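# Assemble the two printed parts to match the model

## Task

Join the two printed parts so the result looks like the completed assembly shown on the stand.

## Robot and tools

Robot: two arms, left_arm and right_arm, each with six joints and a two-finger gripper whose fingers can fold. In every row and in every per-joint list of a result, each arm's joints come in this order: shoulder lift, wrist 3, shoulder pan, wrist 2, elbow, wrist 1. Rely only on that order. Stated joint ranges in rad: elbow -3.142 to 3.142; every other joint -6.283 to 6.283. A joint's true end may differ by up to 0.010 rad.

Frames: the scene frame has its origin at table height midway between the nominal arm bases, +z up, +x out over the table, left_arm toward +y. Image left and right are unrelated to arm names. Calibrated bases: left_arm at (+0.027, +0.334, 0) m with quat_wxyz (+1.000, 0, 0, +0.018); right_arm at (+0.055, -0.328, 0) m with quat_wxyz (+1.000, 0, 0, -0.007). Each arm's end_effector_position (m), end_effector_quat_wxyz, velocities (m/s, rad/s) and wrist camera poses are in that arm's own base frame. Fixed cameras and the table use the scene frame. Reported hand poses may be off by a few centimetres, more at long reach. Gripper axes: fingers point along +z, open and close along y. end_effector_position is the point between the closed pads. Fingertips extend about 33 mm past it at gaps up to 40 mm, and about 9 mm when fully open.

The row: 18 numbers, each in [-1, 1], always for both arms. Layout: left_arm's 6 joint numbers, then its gripper position, force_limit and speed; then the same 9 for right_arm. Joint numbers are offsets, not poses, scaled so 1.0 = 2.222 rad. They count from the Joint targets as they stood when the action (or move) began, not from the previous row, so repeating an offset moves further. Send 0 on all six joints to keep an arm at its targets. Gripper numbers are absolute commands: position +1 fully open (140 mm), about -0.8 pads touching, -1 closes until blocked. force_limit sets pad pressure (about 14 N at -1, 40 N at 0, 58 N at +1); speed sets closing rate (about 30 mm/s at -1, 140 at 0, 250 at +1) and a faster close grips harder. Both start at +1. To leave a gripper alone, resend its last three numbers; 0 is itself a command.

execute_actions(actions, cameras): actions is a list of actions; each action is a table of up to 15 rows, one per 1/30 s step, the last row held to fill 15 steps. An action asking a joint more than 0.010 rad beyond its range is refused for both arms; a malformed action, or a failing first action, voids the whole call. Images come back only for an empty actions list or when cameras names them (["all"], a list of names, or []). Cameras: cam_high, cam_low, cam_bench (504x504), cam_left_wrist, cam_right_wrist (672x504).

move(target, speed, blend, stop_force, zero, blocking, cameras): target is one 18-number row or a list of up to 15 rows; all joint offsets count from the same current Joint targets. All joints interpolate together, so grippers travel on curves, with no obstacle avoidance. speed is the top rate in rad/s of the joint with farthest to go, 0.01 to 3.14, default 0.5, one value or one per target. blend (rad) rounds corners in a list; 0 stops at each target. stop_force (N, 3 to 120, one value for both arms) ends an arm's path when its wrist sensor feels that much push against the motion; use a slow speed with it, leave it out when moving away from a contact, and give every target identical finger numbers. zero (default true) rezeroes before the move. blocking=false returns after about 0.5 s but cannot be combined with stop_force. The result adds a move: line such as done, off_target, moving, held or fault, possibly with limits=held.

wait(seconds 0 to 10) lets time pass while holding commands. stop brakes a running move; fingers carry on. zoom_image(camera, region [x0, y0, x1, y1] in pixels, at most 504 by 504) enlarges part of that camera's newest image. zero_wrist_force(arm) zeroes that arm's force sensor. finished_scene(scene=1) ends the scene irreversibly; the assembly must hold without the robot.

Result lines: Joint positions, Joint velocities (may say within noise), Joint targets (base for next offsets), joint torques, Wrist force and Wrist torque along the hand's own axes plus a peak line, Tool commands, position_measured in counts (3 open, about 139 is 60 mm, 200 is 20 mm, 230 pads touching). object_status: 0 moving, 1 blocked while opening, 2 blocked while closing (a grip), 3 reached the command or pads met. Check for 2 after closing. To tighten, raise force_limit and change position from -1 to -0.98; to loosen, open and reclose slowly. joint command not followed means the clearance check between arms intervened; joint sent to its limit means a joint was clipped at its end.

Cautions: grip parts near the fingertips, since grips deeper toward the palm can be loose or slip; fingertips pushed into a surface fold silently. Arms are stiff: a target slightly past firm contact, 150 N on an arm, or torque at limits (139 N m for big joints, 26 N m for wrists) causes a 10 s stop. Hot motors (MOTOR HOT at 70 °C) brake the arm at 85 °C. Avoid collisions between arms, closing on the other gripper, slams, drops, releasing moving parts, heavy leverage, and anything leaving the table.

Each tool is called as name(argument=value, ...), one argument or row to a line, values as JSON.

## Session

execute_actions(
  actions=[],
)

Scene clock: 0.00 s.
left_arm: end_effector_position=(+0.7279, +0.7309, +0.1263) position_measured=3 object_status=3 end_effector_quat_wxyz=(-0.404, +0.837, +0.198, +0.313) | right_arm: end_effector_position=(+0.4886, -0.4144, +0.2925) position_measured=3 object_status=3 end_effector_quat_wxyz=(-0.042, +0.992, +0.119, -0.014)
Joint names: [shoulder lift, wrist 3, shoulder pan, wrist 2, elbow, wrist 1]
Joint positions: left_arm=[-0.528 3.472 0.494 -1.01 1.016 -3.029] | right_arm=[-1.172 1.979 -0.922 -1.552 1.026 -1.338]
Joint velocities: within noise
Joint torques (N m): no reading
Motor temperatures (°C): left_arm=[39 43 34 41 34 44] | right_arm=[33 37 34 38 32 45]
Wrist force (N): no reading
Wrist torque (N m): no reading
Wrist force, peak (N): no reading
Joint targets: left_arm=[-0.528 3.472 0.494 -1.010 1.016 -3.029] | right_arm=[-1.172 1.979 -0.922 -1.552 1.026 -1.338]
Tool commands: left_gripper/position=+1.0 left_gripper/force_limit=+1.0 left_gripper/speed=+1.0 right_gripper/position=+1.0 right_gripper/force_limit=+1.0 right_gripper/speed=+1.0

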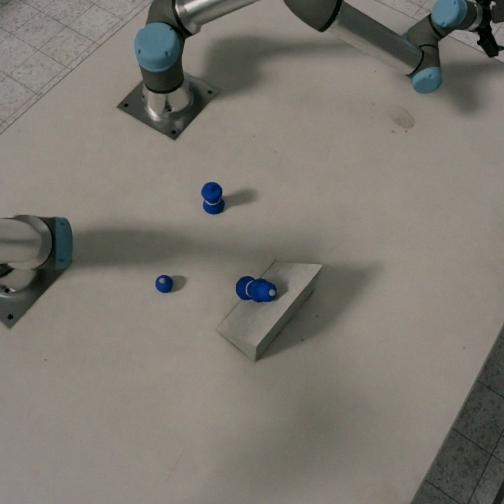

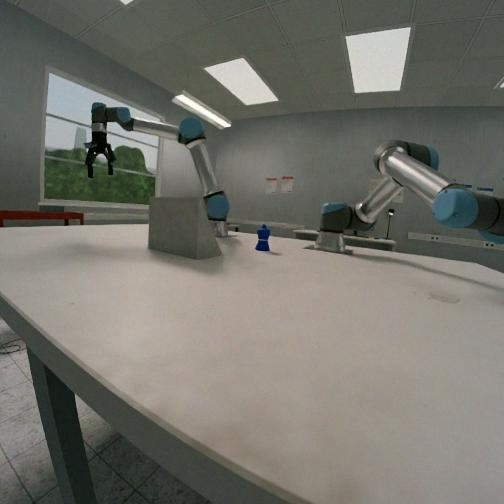

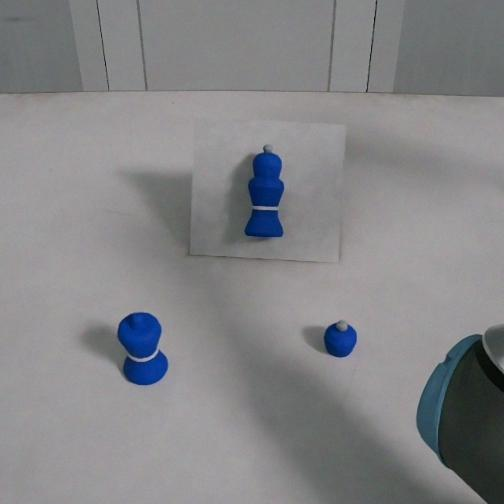

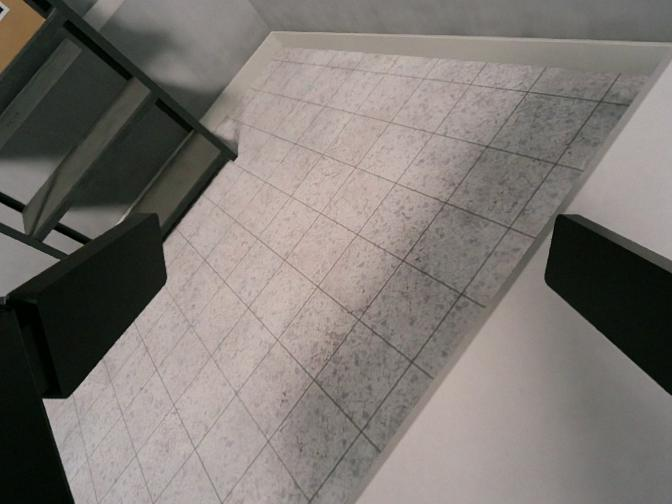

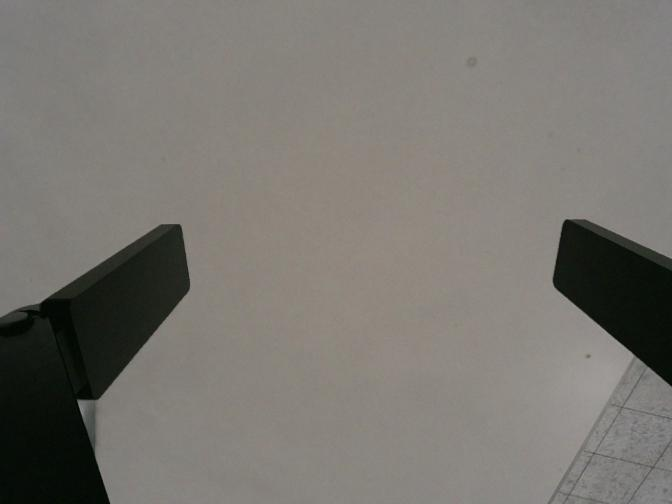

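zoom_image(
  camera="cam_bench",
  region=[190, 120, 350, 280],
)

zoom_image(
  camera="cam_bench",
  region=[90, 290, 210, 410],
)

zoom_image(
  camera="cam_bench",
  region=[290, 290, 390, 390],
)

zoom_image(
  camera="cam_high",
  region=[140, 160, 340, 360],
)

zoom_image(
  camera="cam_low",
  region=[140, 190, 300, 270],
)

Scaled by 3.150 from the camera's 504x504 image, which has a finer 720x720 frame.

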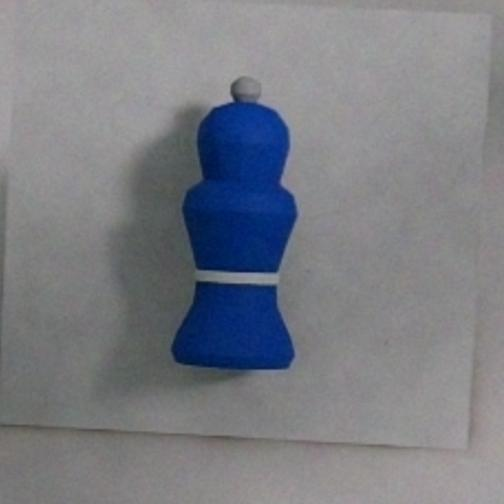

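Scaled by 4.200 from the camera's 504x504 image, which has a finer 720x720 frame.

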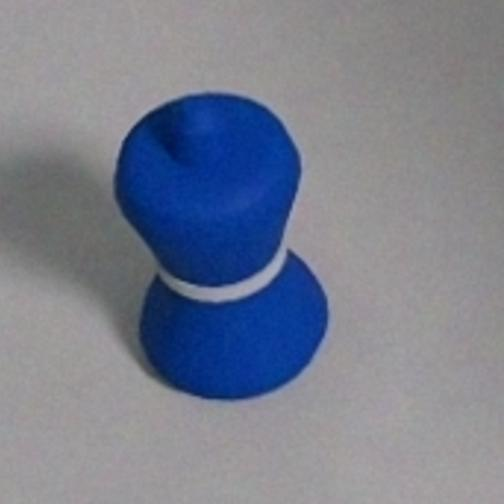

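Scaled by 5.040 from the camera's 504x504 image, which has a finer 720x720 frame.

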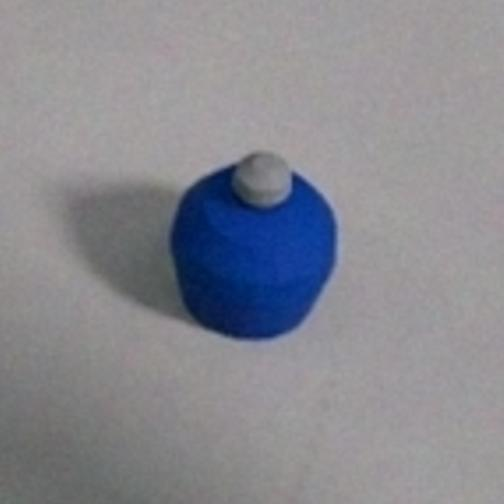

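Scaled by 2.520 from the camera's 504x504 image, which has a finer 720x720 frame.

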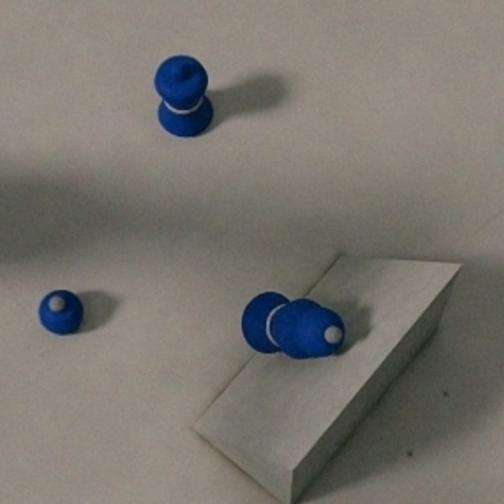

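Scaled by 3.150 from the camera's 504x504 image, which has a finer 720x720 frame.

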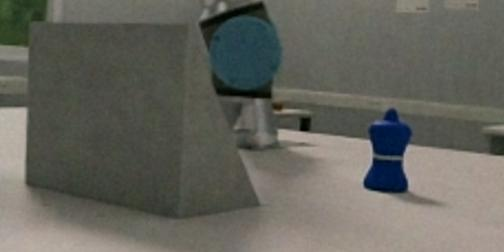

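move(
  target=[0,0,0,0,0,0,1,1,1,-0.3029,0,0.5909,-0.0085,0.3227,-0.059,0.5,-1,0],
  speed=1.0,
  cameras=["all"],
)

Scene clock: 24.53 s.
left_arm: end_effector_position=(+0.7279, +0.7309, +0.1263) position_measured=3 object_status=3 end_effector_quat_wxyz=(-0.404, +0.837, +0.198, +0.313) | right_arm: end_effector_position=(+0.2960, +0.2659, +0.3004) position_measured=66 object_status=3 end_effector_quat_wxyz=(+0.000, +0.713, +0.701, +0.000)
Joint names: [shoulder lift, wrist 3, shoulder pan, wrist 2, elbow, wrist 1]
Joint positions: left_arm=[-0.528 3.472 0.494 -1.01 1.016 -3.029] | right_arm=[-1.845 1.979 0.391 -1.571 1.743 -1.469]
Joint torques (N m): left_arm=[-65.79 -0.38 0.08 0.96 -20.96 -3.14] | right_arm=[-19.32 -0.14 10.95 1.31 -18.9 -1.58]
Wrist force (N): left_arm=[0.1 0.1 -0.1] | right_arm=[0.1 0.1 0.2]
Wrist torque (N m): left_arm=[0.02 -0.03 0.00] | right_arm=[0.08 -0.08 -0.04]
Wrist force, peak (N): left_arm=[0.0 0.6 0.1] | right_arm=[-3.9 4.7 0.0]
Joint targets: left_arm=[-0.528 3.472 0.494 -1.010 1.016 -3.029] | right_arm=[-1.845 1.979 0.391 -1.571 1.743 -1.469]
move: done

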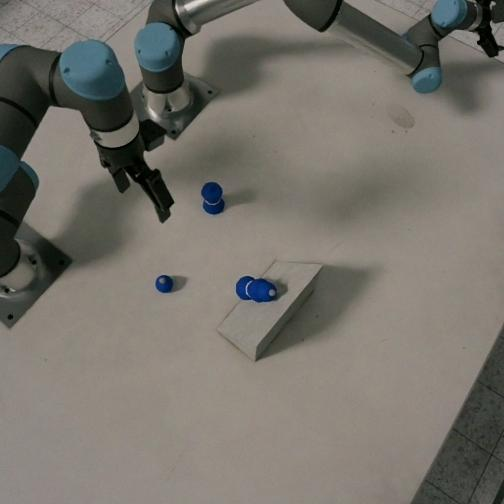

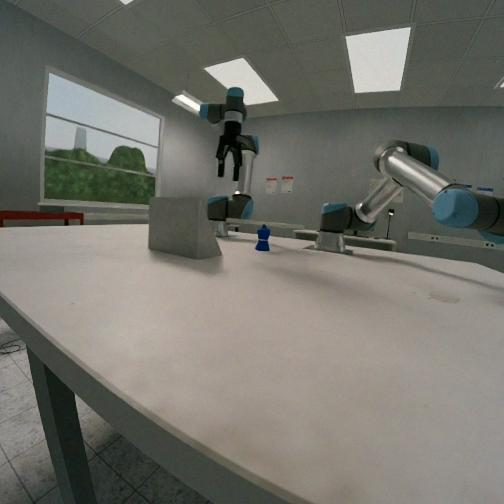

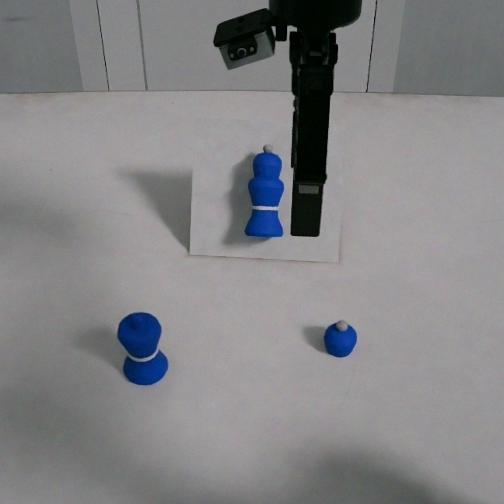

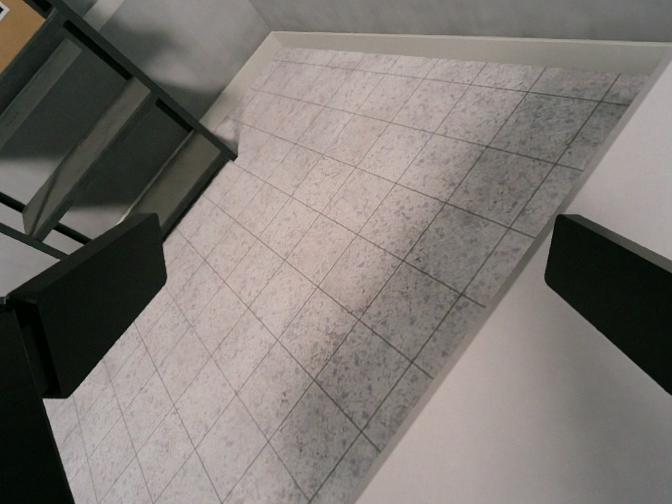

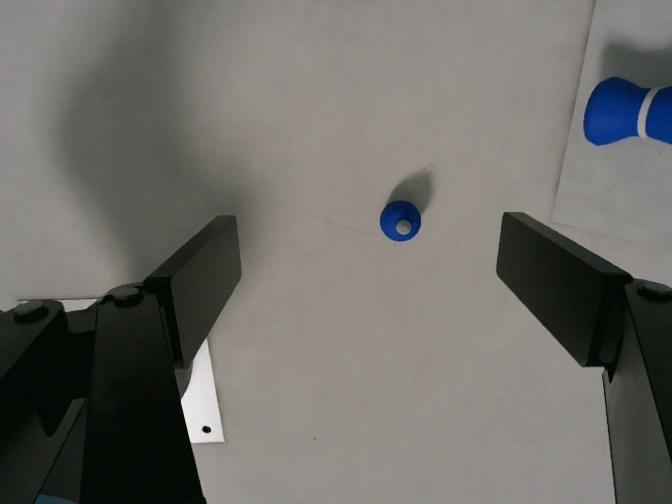

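move(
  target=[0,0,0,0,0,0,1,1,1,0.01737,0,-0.0329,0,0.1495,-0.1667,0.5,-1,0],
  speed=0.6,
  cameras=["cam_right_wrist","cam_high","cam_bench"],
)

Scene clock: 38.07 s.
left_arm: end_effector_position=(+0.7279, +0.7309, +0.1263) position_measured=3 object_status=3 end_effector_quat_wxyz=(-0.404, +0.837, +0.198, +0.313) | right_arm: end_effector_position=(+0.3180, +0.2448, +0.1604) position_measured=66 object_status=3 end_effector_quat_wxyz=(+0.000, +0.739, +0.674, +0.000)
Joint names: [shoulder lift, wrist 3, shoulder pan, wrist 2, elbow, wrist 1]
Joint positions: left_arm=[-0.528 3.472 0.494 -1.01 1.016 -3.029] | right_arm=[-1.806 1.979 0.317 -1.571 2.075 -1.839]
Joint torques (N m): left_arm=[-65.3 -0.43 0.14 1.08 -20.25 -3.16] | right_arm=[-22.46 -0.08 11.28 1.28 -15.51 -4.49]
Wrist force (N): left_arm=[-0.1 0.1 -0.3] | right_arm=[0.0 0.1 0.0]
Wrist torque (N m): left_arm=[0.01 0.02 0.00] | right_arm=[0.03 -0.06 -0.01]
Wrist force, peak (N): left_arm=[-0.4 0.1 -0.4] | right_arm=[-0.6 0.0 3.1]
Joint targets: left_arm=[-0.528 3.472 0.494 -1.010 1.016 -3.029] | right_arm=[-1.806 1.979 0.318 -1.571 2.075 -1.839]
move: done
Images, in order (width x height): cam_high 504x504, cam_bench 504x504, cam_right_wrist 672x504.

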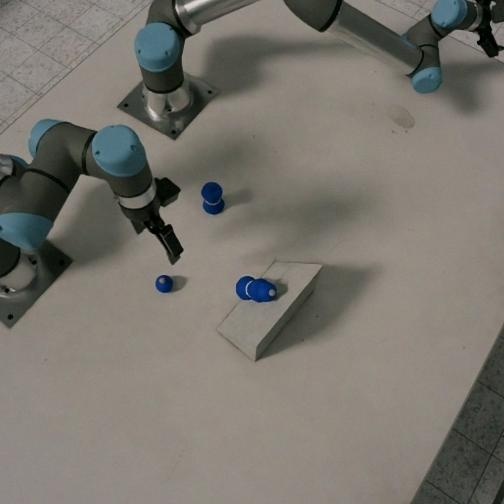

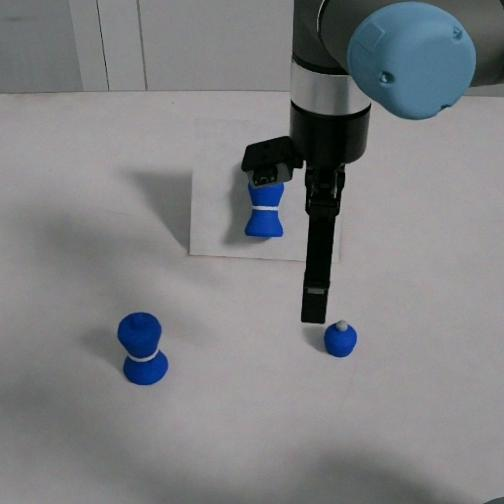

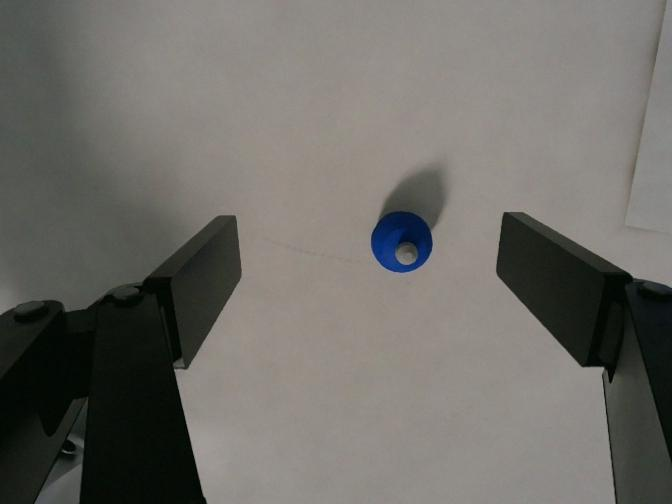

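move(
  target=[0,0,0,0,0,0,1,1,1,0.0194,0,-0.0447,0,0.0589,-0.0787,0.5,-1,0],
  speed=0.4,
  cameras=["cam_right_wrist","cam_bench"],
)

zoom_image(
  camera="cam_bench",
  region=[240, 240, 440, 440],
)

Scene clock: 49.93 s.
left_arm: end_effector_position=(+0.7279, +0.7309, +0.1263) position_measured=3 object_status=3 end_effector_quat_wxyz=(-0.404, +0.837, +0.198, +0.313) | right_arm: end_effector_position=(+0.3353, +0.2108, +0.1005) position_measured=66 object_status=3 end_effector_quat_wxyz=(+0.000, +0.771, +0.637, +0.000)
Joint names: [shoulder lift, wrist 3, shoulder pan, wrist 2, elbow, wrist 1]
Joint positions: left_arm=[-0.528 3.472 0.494 -1.01 1.016 -3.029] | right_arm=[-1.763 1.979 0.218 -1.571 2.206 -2.014]
Joint torques (N m): left_arm=[-65.26 -0.63 0.76 0.8 -19.7 -3.09] | right_arm=[-23.1 -0.18 3.02 1.28 -16.88 -4.13]
Wrist force (N): left_arm=[0.0 0.2 -0.2] | right_arm=[0.3 0.1 0.2]
Wrist torque (N m): left_arm=[0.04 0.01 0.00] | right_arm=[0.01 -0.03 -0.01]
Wrist force, peak (N): left_arm=[0.4 0.4 -0.2] | right_arm=[-1.0 0.7 1.9]
Joint targets: left_arm=[-0.528 3.472 0.494 -1.010 1.016 -3.029] | right_arm=[-1.763 1.979 0.218 -1.571 2.206 -2.014]
move: done
Images, in order (width x height): cam_bench 504x504, cam_right_wrist 672x504.

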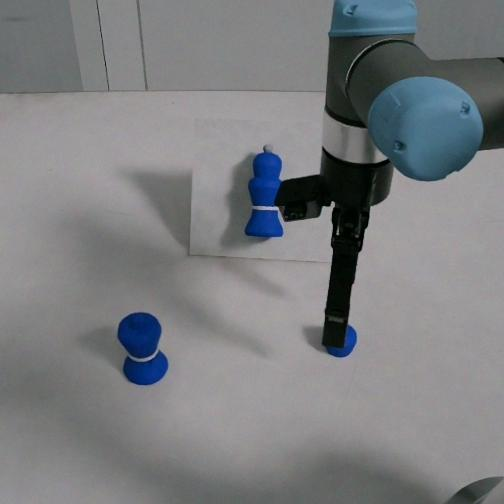

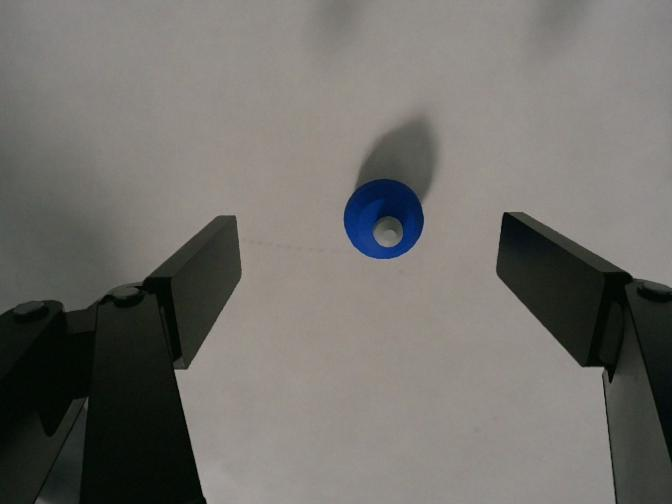

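Scaled by 2.520 from the camera's 504x504 image, which has a finer 720x720 frame.

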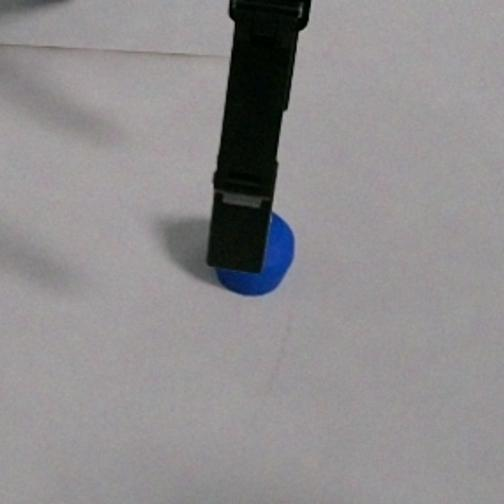

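move(
  target=[0,0,0,0,0,0,1,1,1,0.0475,0,-0.0030,0,0.0413,-0.0888,0.5,-1,0],
  speed=0.25,
  stop_force=8,
  cameras=["cam_right_wrist","cam_bench"],
)

Scene clock: 56.63 s.
left_arm: end_effector_position=(+0.7279, +0.7309, +0.1263) position_measured=3 object_status=3 end_effector_quat_wxyz=(-0.404, +0.837, +0.198, +0.313) | right_arm: end_effector_position=(+0.3411, +0.2096, +0.0405) position_measured=66 object_status=3 end_effector_quat_wxyz=(+0.000, +0.773, +0.634, +0.000)
Joint names: [shoulder lift, wrist 3, shoulder pan, wrist 2, elbow, wrist 1]
Joint positions: left_arm=[-0.528 3.472 0.494 -1.01 1.016 -3.029] | right_arm=[-1.658 1.979 0.212 -1.571 2.298 -2.212]
Joint torques (N m): left_arm=[-64.65 -0.57 0.59 0.91 -19.94 -3.23] | right_arm=[-26.05 -0.08 7.32 1.08 -27.89 -4.5]
Wrist force (N): left_arm=[0.1 0.2 0.2] | right_arm=[0.2 0.3 0.0]
Wrist torque (N m): left_arm=[0.05 -0.04 0.00] | right_arm=[0.11 -0.07 0.00]
Wrist force, peak (N): left_arm=[0.5 0.4 -0.1] | right_arm=[0.5 0.1 1.1]
Joint targets: left_arm=[-0.528 3.472 0.494 -1.010 1.016 -3.029] | right_arm=[-1.658 1.979 0.212 -1.571 2.298 -2.212]
move: done
Images, in order (width x height): cam_bench 504x504, cam_right_wrist 672x504.

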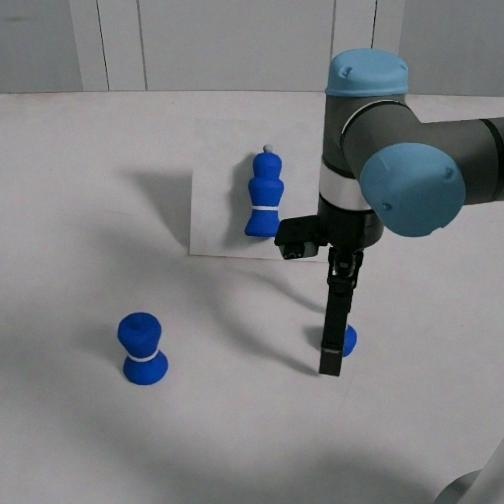

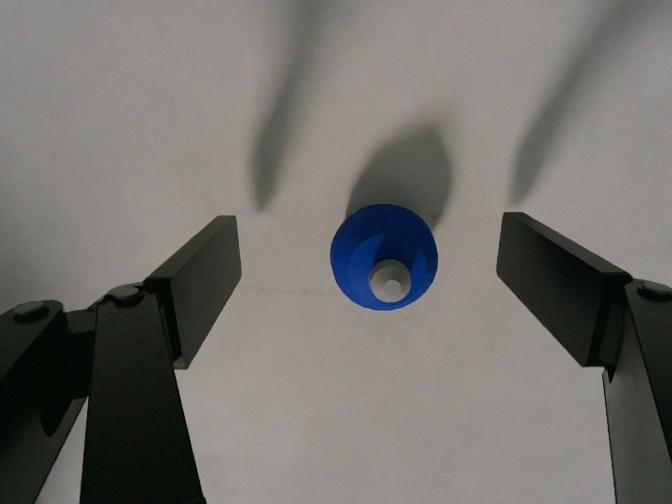

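move(
  target=[
    [0,0,0,0,0,0,1,1,1,0.0027,0,-0.0044,0,-0.0025,-0.0003,0.5,-1,0],
    [0,0,0,0,0,0,1,1,1,0.0027,0,-0.0044,0,-0.0025,-0.0003,-1,0,-1],
  ],
  speed=0.2,
  cameras=["cam_right_wrist","cam_bench"],
)

Scene clock: 65.60 s.
left_arm: end_effector_position=(+0.7279, +0.7309, +0.1263) position_measured=3 object_status=3 end_effector_quat_wxyz=(-0.404, +0.837, +0.198, +0.313) | right_arm: end_effector_position=(+0.3456, +0.2067, +0.0406) position_measured=169 object_status=0 end_effector_quat_wxyz=(+0.000, +0.776, +0.630, +0.000)
Joint names: [shoulder lift, wrist 3, shoulder pan, wrist 2, elbow, wrist 1]
Joint positions: left_arm=[-0.528 3.472 0.494 -1.01 1.016 -3.029] | right_arm=[-1.652 1.979 0.202 -1.571 2.292 -2.212]
Joint torques (N m): left_arm=[-64.93 -0.89 0.65 0.89 -20.76 -3.26] | right_arm=[-18.2 -0.18 8.64 1.17 -11.95 -2.33]
Wrist force (N): left_arm=[0.0 0.1 0.1] | right_arm=[-1.9 -4.2 -19.2]
Wrist torque (N m): left_arm=[0.02 -0.01 0.00] | right_arm=[0.32 -0.08 0.02]
Wrist force, peak (N): left_arm=[0.2 0.6 0.1] | right_arm=[-1.8 -4.4 -19.3]
Joint targets: left_arm=[-0.528 3.472 0.494 -1.010 1.016 -3.029] | right_arm=[-1.652 1.979 0.202 -1.571 2.292 -2.212]
move: done
Images, in order (width x height): cam_bench 504x504, cam_right_wrist 672x504.

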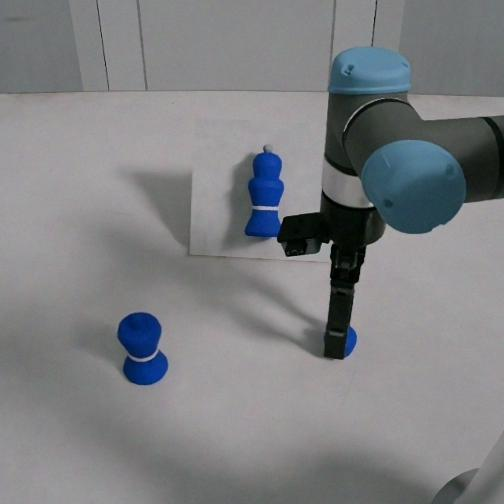

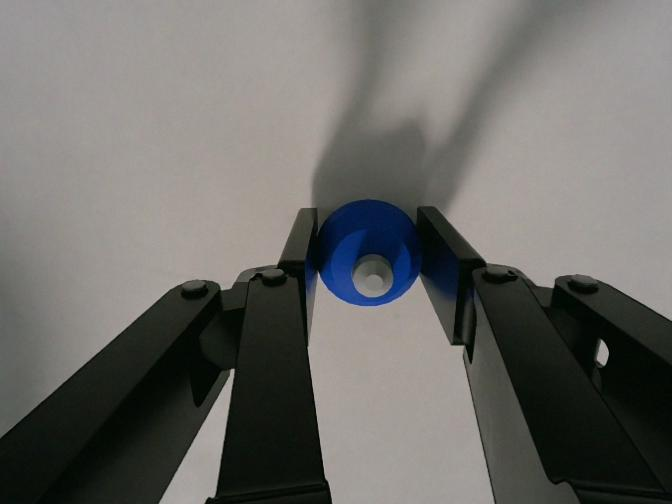

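wait(
  seconds=0.5,
)

zoom_image(
  camera="cam_bench",
  region=[280, 280, 400, 400],
)

Scene clock: 68.17 s.
left_arm: end_effector_position=(+0.7279, +0.7309, +0.1263) position_measured=3 object_status=3 end_effector_quat_wxyz=(-0.404, +0.837, +0.198, +0.313) | right_arm: end_effector_position=(+0.3456, +0.2067, +0.0406) position_measured=169 object_status=2 end_effector_quat_wxyz=(+0.000, +0.776, +0.630, +0.000)
Joint names: [shoulder lift, wrist 3, shoulder pan, wrist 2, elbow, wrist 1]
Joint positions: left_arm=[-0.528 3.472 0.494 -1.01 1.016 -3.029] | right_arm=[-1.652 1.979 0.202 -1.571 2.292 -2.212]
Joint torques (N m): left_arm=[-64.71 -1.03 1.1 0.96 -20.16 -3.17] | right_arm=[-0.75 -0.21 8.22 1.17 -12.2 -1.84]
Wrist force (N): left_arm=[0.2 0.0 0.1] | right_arm=[-1.7 -4.1 -19.6]
Wrist torque (N m): left_arm=[0.00 -0.04 -0.01] | right_arm=[0.33 -0.13 0.02]
Wrist force, peak (N): left_arm=[0.2 0.6 0.2] | right_arm=[-1.5 -4.3 -20.0]
Joint targets: left_arm=[-0.528 3.472 0.494 -1.010 1.016 -3.029] | right_arm=[-1.652 1.979 0.202 -1.571 2.292 -2.212]
Tool commands: left_gripper/position=+1.0 left_gripper/force_limit=+1.0 left_gripper/speed=+1.0 right_gripper/position=-1.0 right_gripper/force_limit=+0.0 right_gripper/speed=-1.0
wait: 0.50 s; at rest from the start

Scaled by 4.200 from the camera's 504x504 image, which has a finer 720x720 frame.
This view is cut from an older image: the scene may have changed since it was taken.

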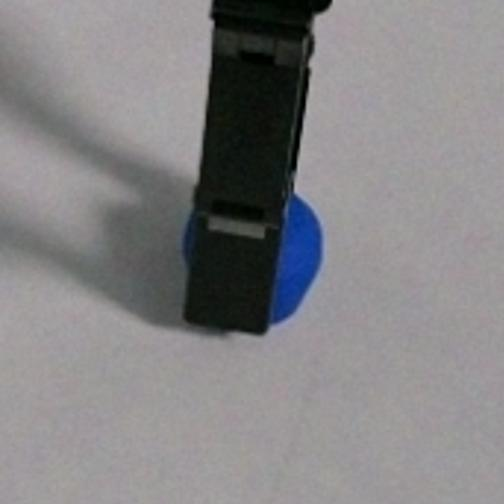

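move(
  target=[0,0,0,0,0,0,1,1,1,-0.0785,0,0,0,-0.1384,0.2170,-1,0,-1],
  speed=0.3,
  cameras=["cam_right_wrist","cam_bench","cam_low"],
)

zoom_image(
  camera="cam_bench",
  region=[260, 170, 400, 310],
)

zoom_image(
  camera="cam_low",
  region=[190, 150, 290, 250],
)

Scene clock: 75.33 s.
left_arm: end_effector_position=(+0.7279, +0.7309, +0.1263) position_measured=3 object_status=3 end_effector_quat_wxyz=(-0.404, +0.837, +0.198, +0.313) | right_arm: end_effector_position=(+0.3455, +0.2067, +0.2006) position_measured=169 object_status=2 end_effector_quat_wxyz=(+0.000, +0.776, +0.630, +0.000)
Joint names: [shoulder lift, wrist 3, shoulder pan, wrist 2, elbow, wrist 1]
Joint positions: left_arm=[-0.528 3.472 0.494 -1.01 1.016 -3.029] | right_arm=[-1.826 1.979 0.202 -1.571 1.985 -1.73]
Joint torques (N m): left_arm=[-65.21 -1.09 1.12 1.08 -19.87 -3.29] | right_arm=[-5.81 -0.2 8.27 1.16 -22.46 -2.05]
Wrist force (N): left_arm=[0.1 0.4 0.1] | right_arm=[0.3 0.1 0.3]
Wrist torque (N m): left_arm=[0.07 -0.04 0.00] | right_arm=[0.05 -0.09 -0.02]
Wrist force, peak (N): left_arm=[0.3 0.4 0.2] | right_arm=[-1.4 -4.3 -20.1]
Joint targets: left_arm=[-0.528 3.472 0.494 -1.010 1.016 -3.029] | right_arm=[-1.826 1.979 0.202 -1.571 1.985 -1.730]
move: done
Images, in order (width x height): cam_low 504x504, cam_bench 504x504, cam_right_wrist 672x504.

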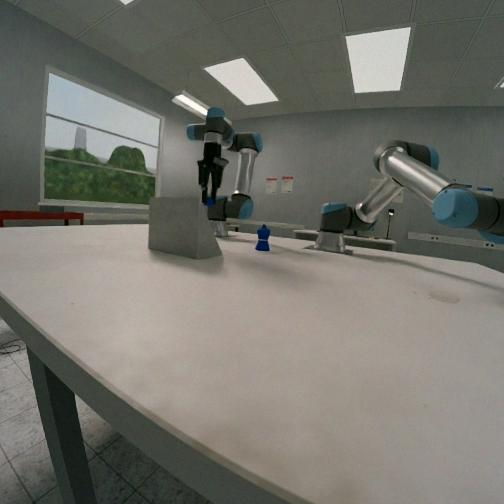

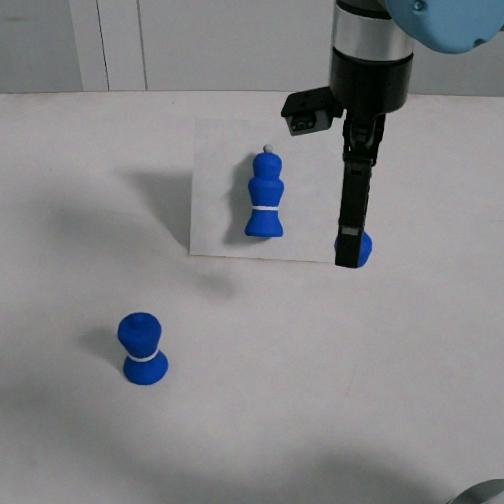

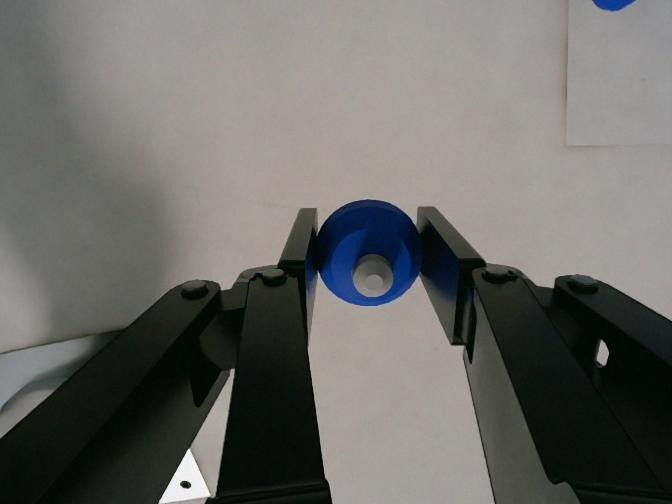

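Scaled by 3.600 from the camera's 504x504 image, which has a finer 720x720 frame.

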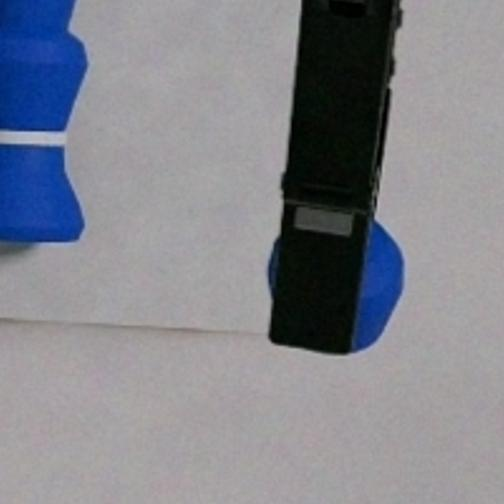

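Scaled by 5.040 from the camera's 504x504 image, which has a finer 720x720 frame.

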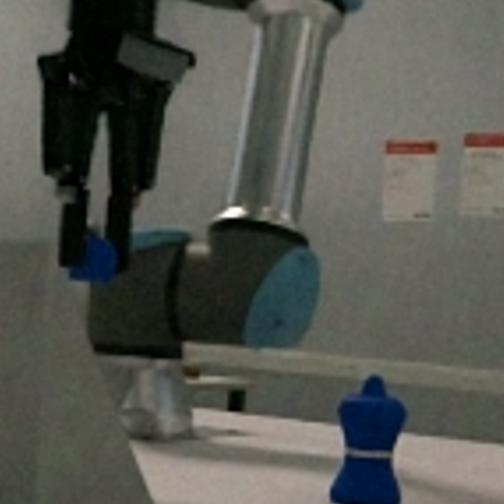

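move(
  target=[0,0,0,0,0,0,1,1,1,0.1028,0,0.1992,0,-0.1562,0.0534,-1,0,-1],
  speed=0.5,
  cameras=["cam_right_wrist","cam_bench","cam_high"],
)

Scene clock: 83.37 s.
left_arm: end_effector_position=(+0.7279, +0.7309, +0.1263) position_measured=3 object_status=3 end_effector_quat_wxyz=(-0.404, +0.837, +0.198, +0.313) | right_arm: end_effector_position=(+0.3040, +0.3950, +0.2604) position_measured=169 object_status=2 end_effector_quat_wxyz=(+0.000, +0.619, +0.785, +0.000)
Joint names: [shoulder lift, wrist 3, shoulder pan, wrist 2, elbow, wrist 1]
Joint positions: left_arm=[-0.528 3.472 0.494 -1.01 1.016 -3.029] | right_arm=[-1.598 1.979 0.644 -1.571 1.638 -1.612]
Joint torques (N m): left_arm=[-65.97 -1.23 1.32 1.13 -20.37 -3.27] | right_arm=[-23.2 -0.22 7.28 1.03 -30.21 -3.85]
Wrist force (N): left_arm=[0.1 0.4 -0.2] | right_arm=[0.1 -0.1 0.2]
Wrist torque (N m): left_arm=[0.07 -0.01 -0.01] | right_arm=[-0.04 -0.03 -0.02]
Wrist force, peak (N): left_arm=[-0.3 0.6 0.1] | right_arm=[3.9 -0.7 -0.3]
Joint targets: left_arm=[-0.528 3.472 0.494 -1.010 1.016 -3.029] | right_arm=[-1.598 1.979 0.644 -1.571 1.638 -1.612]
move: done
Images, in order (width x height): cam_high 504x504, cam_bench 504x504, cam_right_wrist 672x504.

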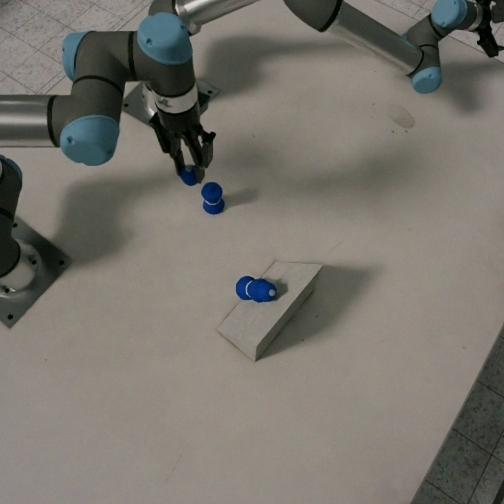

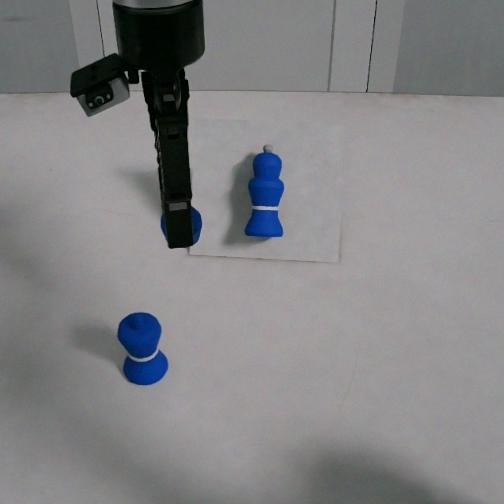

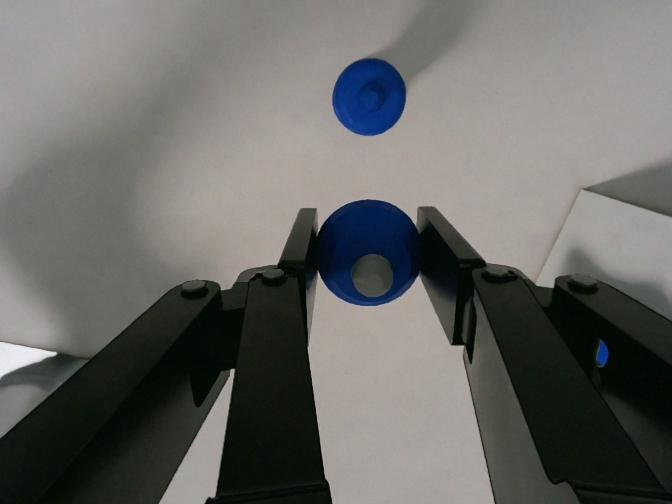

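zoom_image(
  camera="cam_right_wrist",
  region=[310, 40, 430, 160],
)

Scaled by 4.200 from the camera's 672x504 image, which has a finer 960x720 frame.

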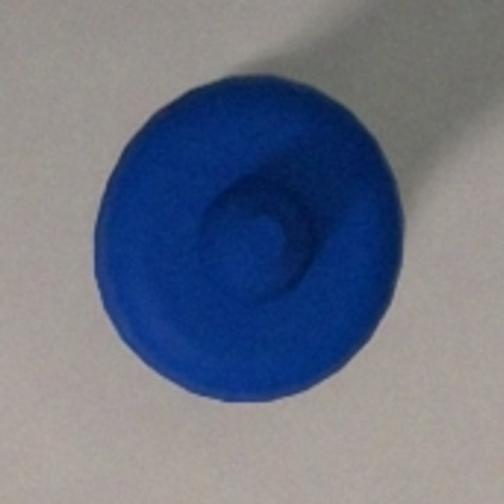

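move(
  target=[0,0,0,0,0,0,1,1,1,0.0569,0,0.0417,0,0.0102,-0.0671,-1,0,-1],
  speed=0.2,
  cameras=["cam_right_wrist","cam_bench","cam_high","cam_low"],
)

zoom_image(
  camera="cam_bench",
  region=[70, 230, 230, 390],
)

zoom_image(
  camera="cam_low",
  region=[220, 160, 310, 260],
)

zoom_image(
  camera="cam_high",
  region=[160, 120, 260, 220],
)

zoom_image(
  camera="cam_right_wrist",
  region=[280, 110, 460, 320],
)

Scene clock: 98.50 s.
left_arm: end_effector_position=(+0.7279, +0.7309, +0.1263) position_measured=3 object_status=3 end_effector_quat_wxyz=(-0.404, +0.837, +0.198, +0.313) | right_arm: end_effector_position=(+0.3008, +0.4531, +0.2004) position_measured=169 object_status=2 end_effector_quat_wxyz=(+0.000, +0.582, +0.813, +0.000)
Joint names: [shoulder lift, wrist 3, shoulder pan, wrist 2, elbow, wrist 1]
Joint positions: left_arm=[-0.528 3.472 0.494 -1.01 1.016 -3.029] | right_arm=[-1.471 1.979 0.737 -1.571 1.661 -1.76]
Joint torques (N m): left_arm=[-64.73 -1.29 0.71 1.04 -18.79 -3.19] | right_arm=[-32.1 -0.1 -7.8 -0.43 -32.15 -2.97]
Wrist force (N): left_arm=[0.1 0.3 0.0] | right_arm=[0.1 0.5 -0.1]
Wrist torque (N m): left_arm=[0.05 -0.02 0.00] | right_arm=[0.11 -0.05 0.01]
Wrist force, peak (N): left_arm=[0.2 0.6 -0.1] | right_arm=[1.6 0.4 1.7]
Joint targets: left_arm=[-0.528 3.472 0.494 -1.010 1.016 -3.029] | right_arm=[-1.471 1.979 0.737 -1.571 1.660 -1.761]
move: done
Images, in order (width x height): cam_high 504x504, cam_low 504x504, cam_bench 504x504, cam_right_wrist 672x504.

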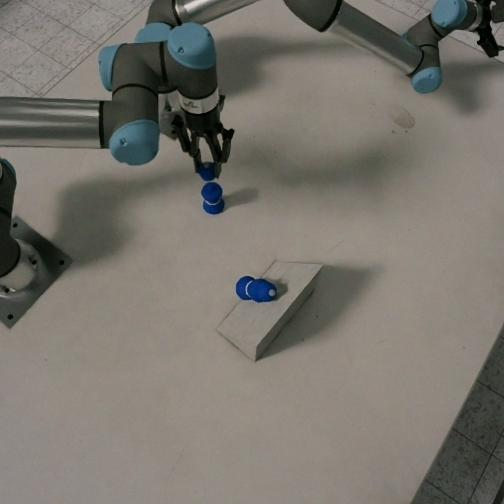

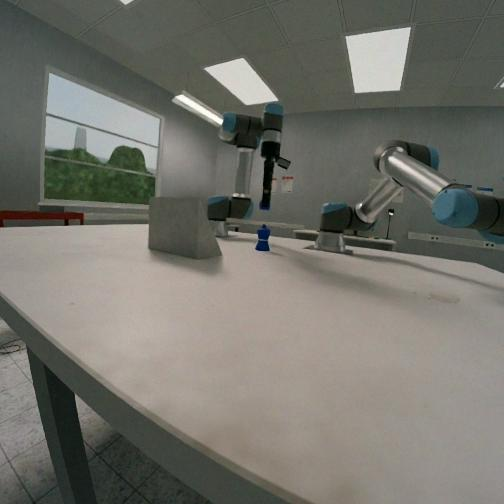

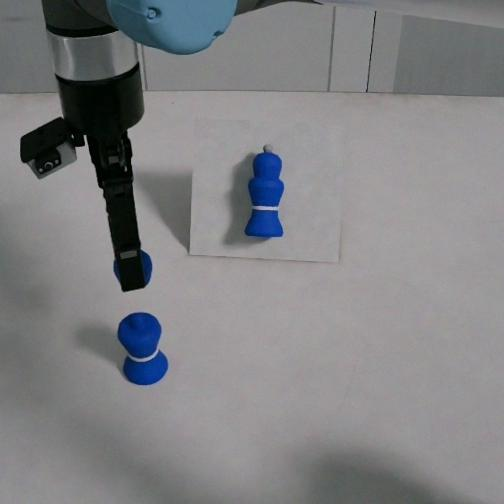

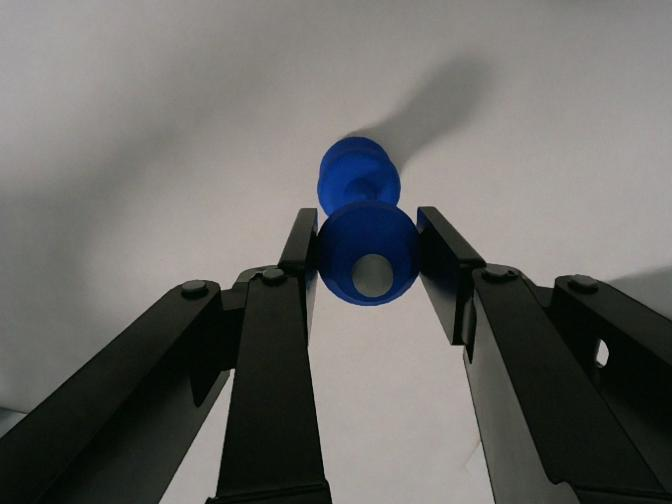

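Scaled by 3.150 from the camera's 504x504 image, which has a finer 720x720 frame.

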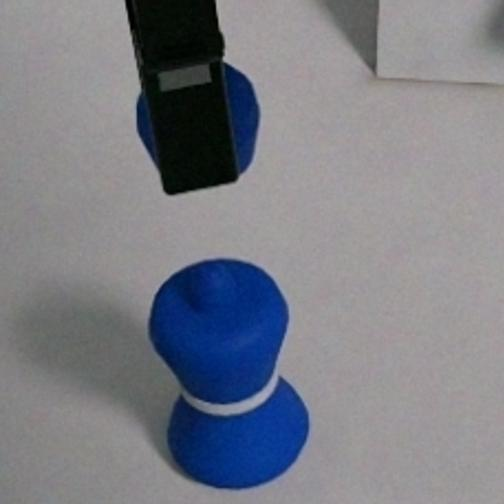

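Scaled by 5.040 from the camera's 504x504 image, which has a finer 720x720 frame.

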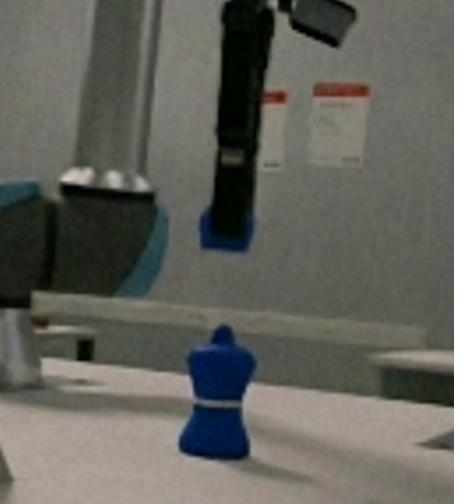

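Scaled by 5.040 from the camera's 504x504 image, which has a finer 720x720 frame.

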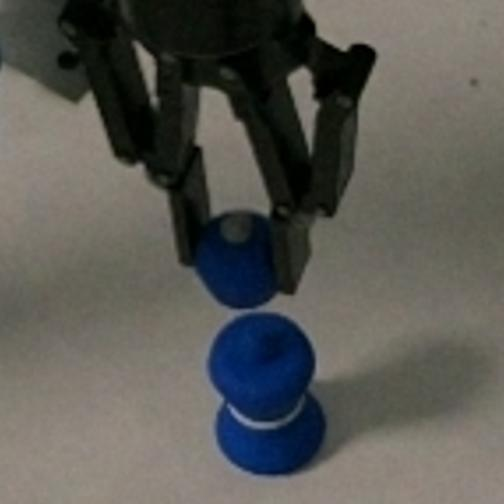

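Scaled by 2.400 from the camera's 672x504 image, which has a finer 960x720 frame.

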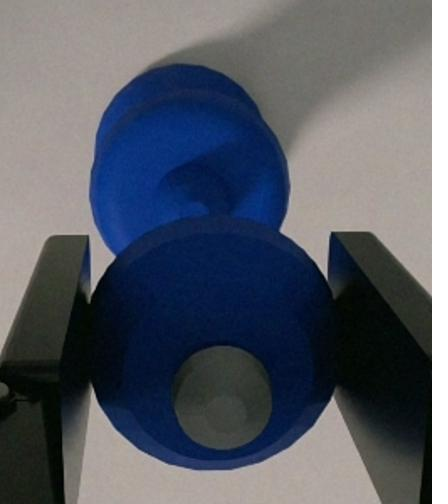

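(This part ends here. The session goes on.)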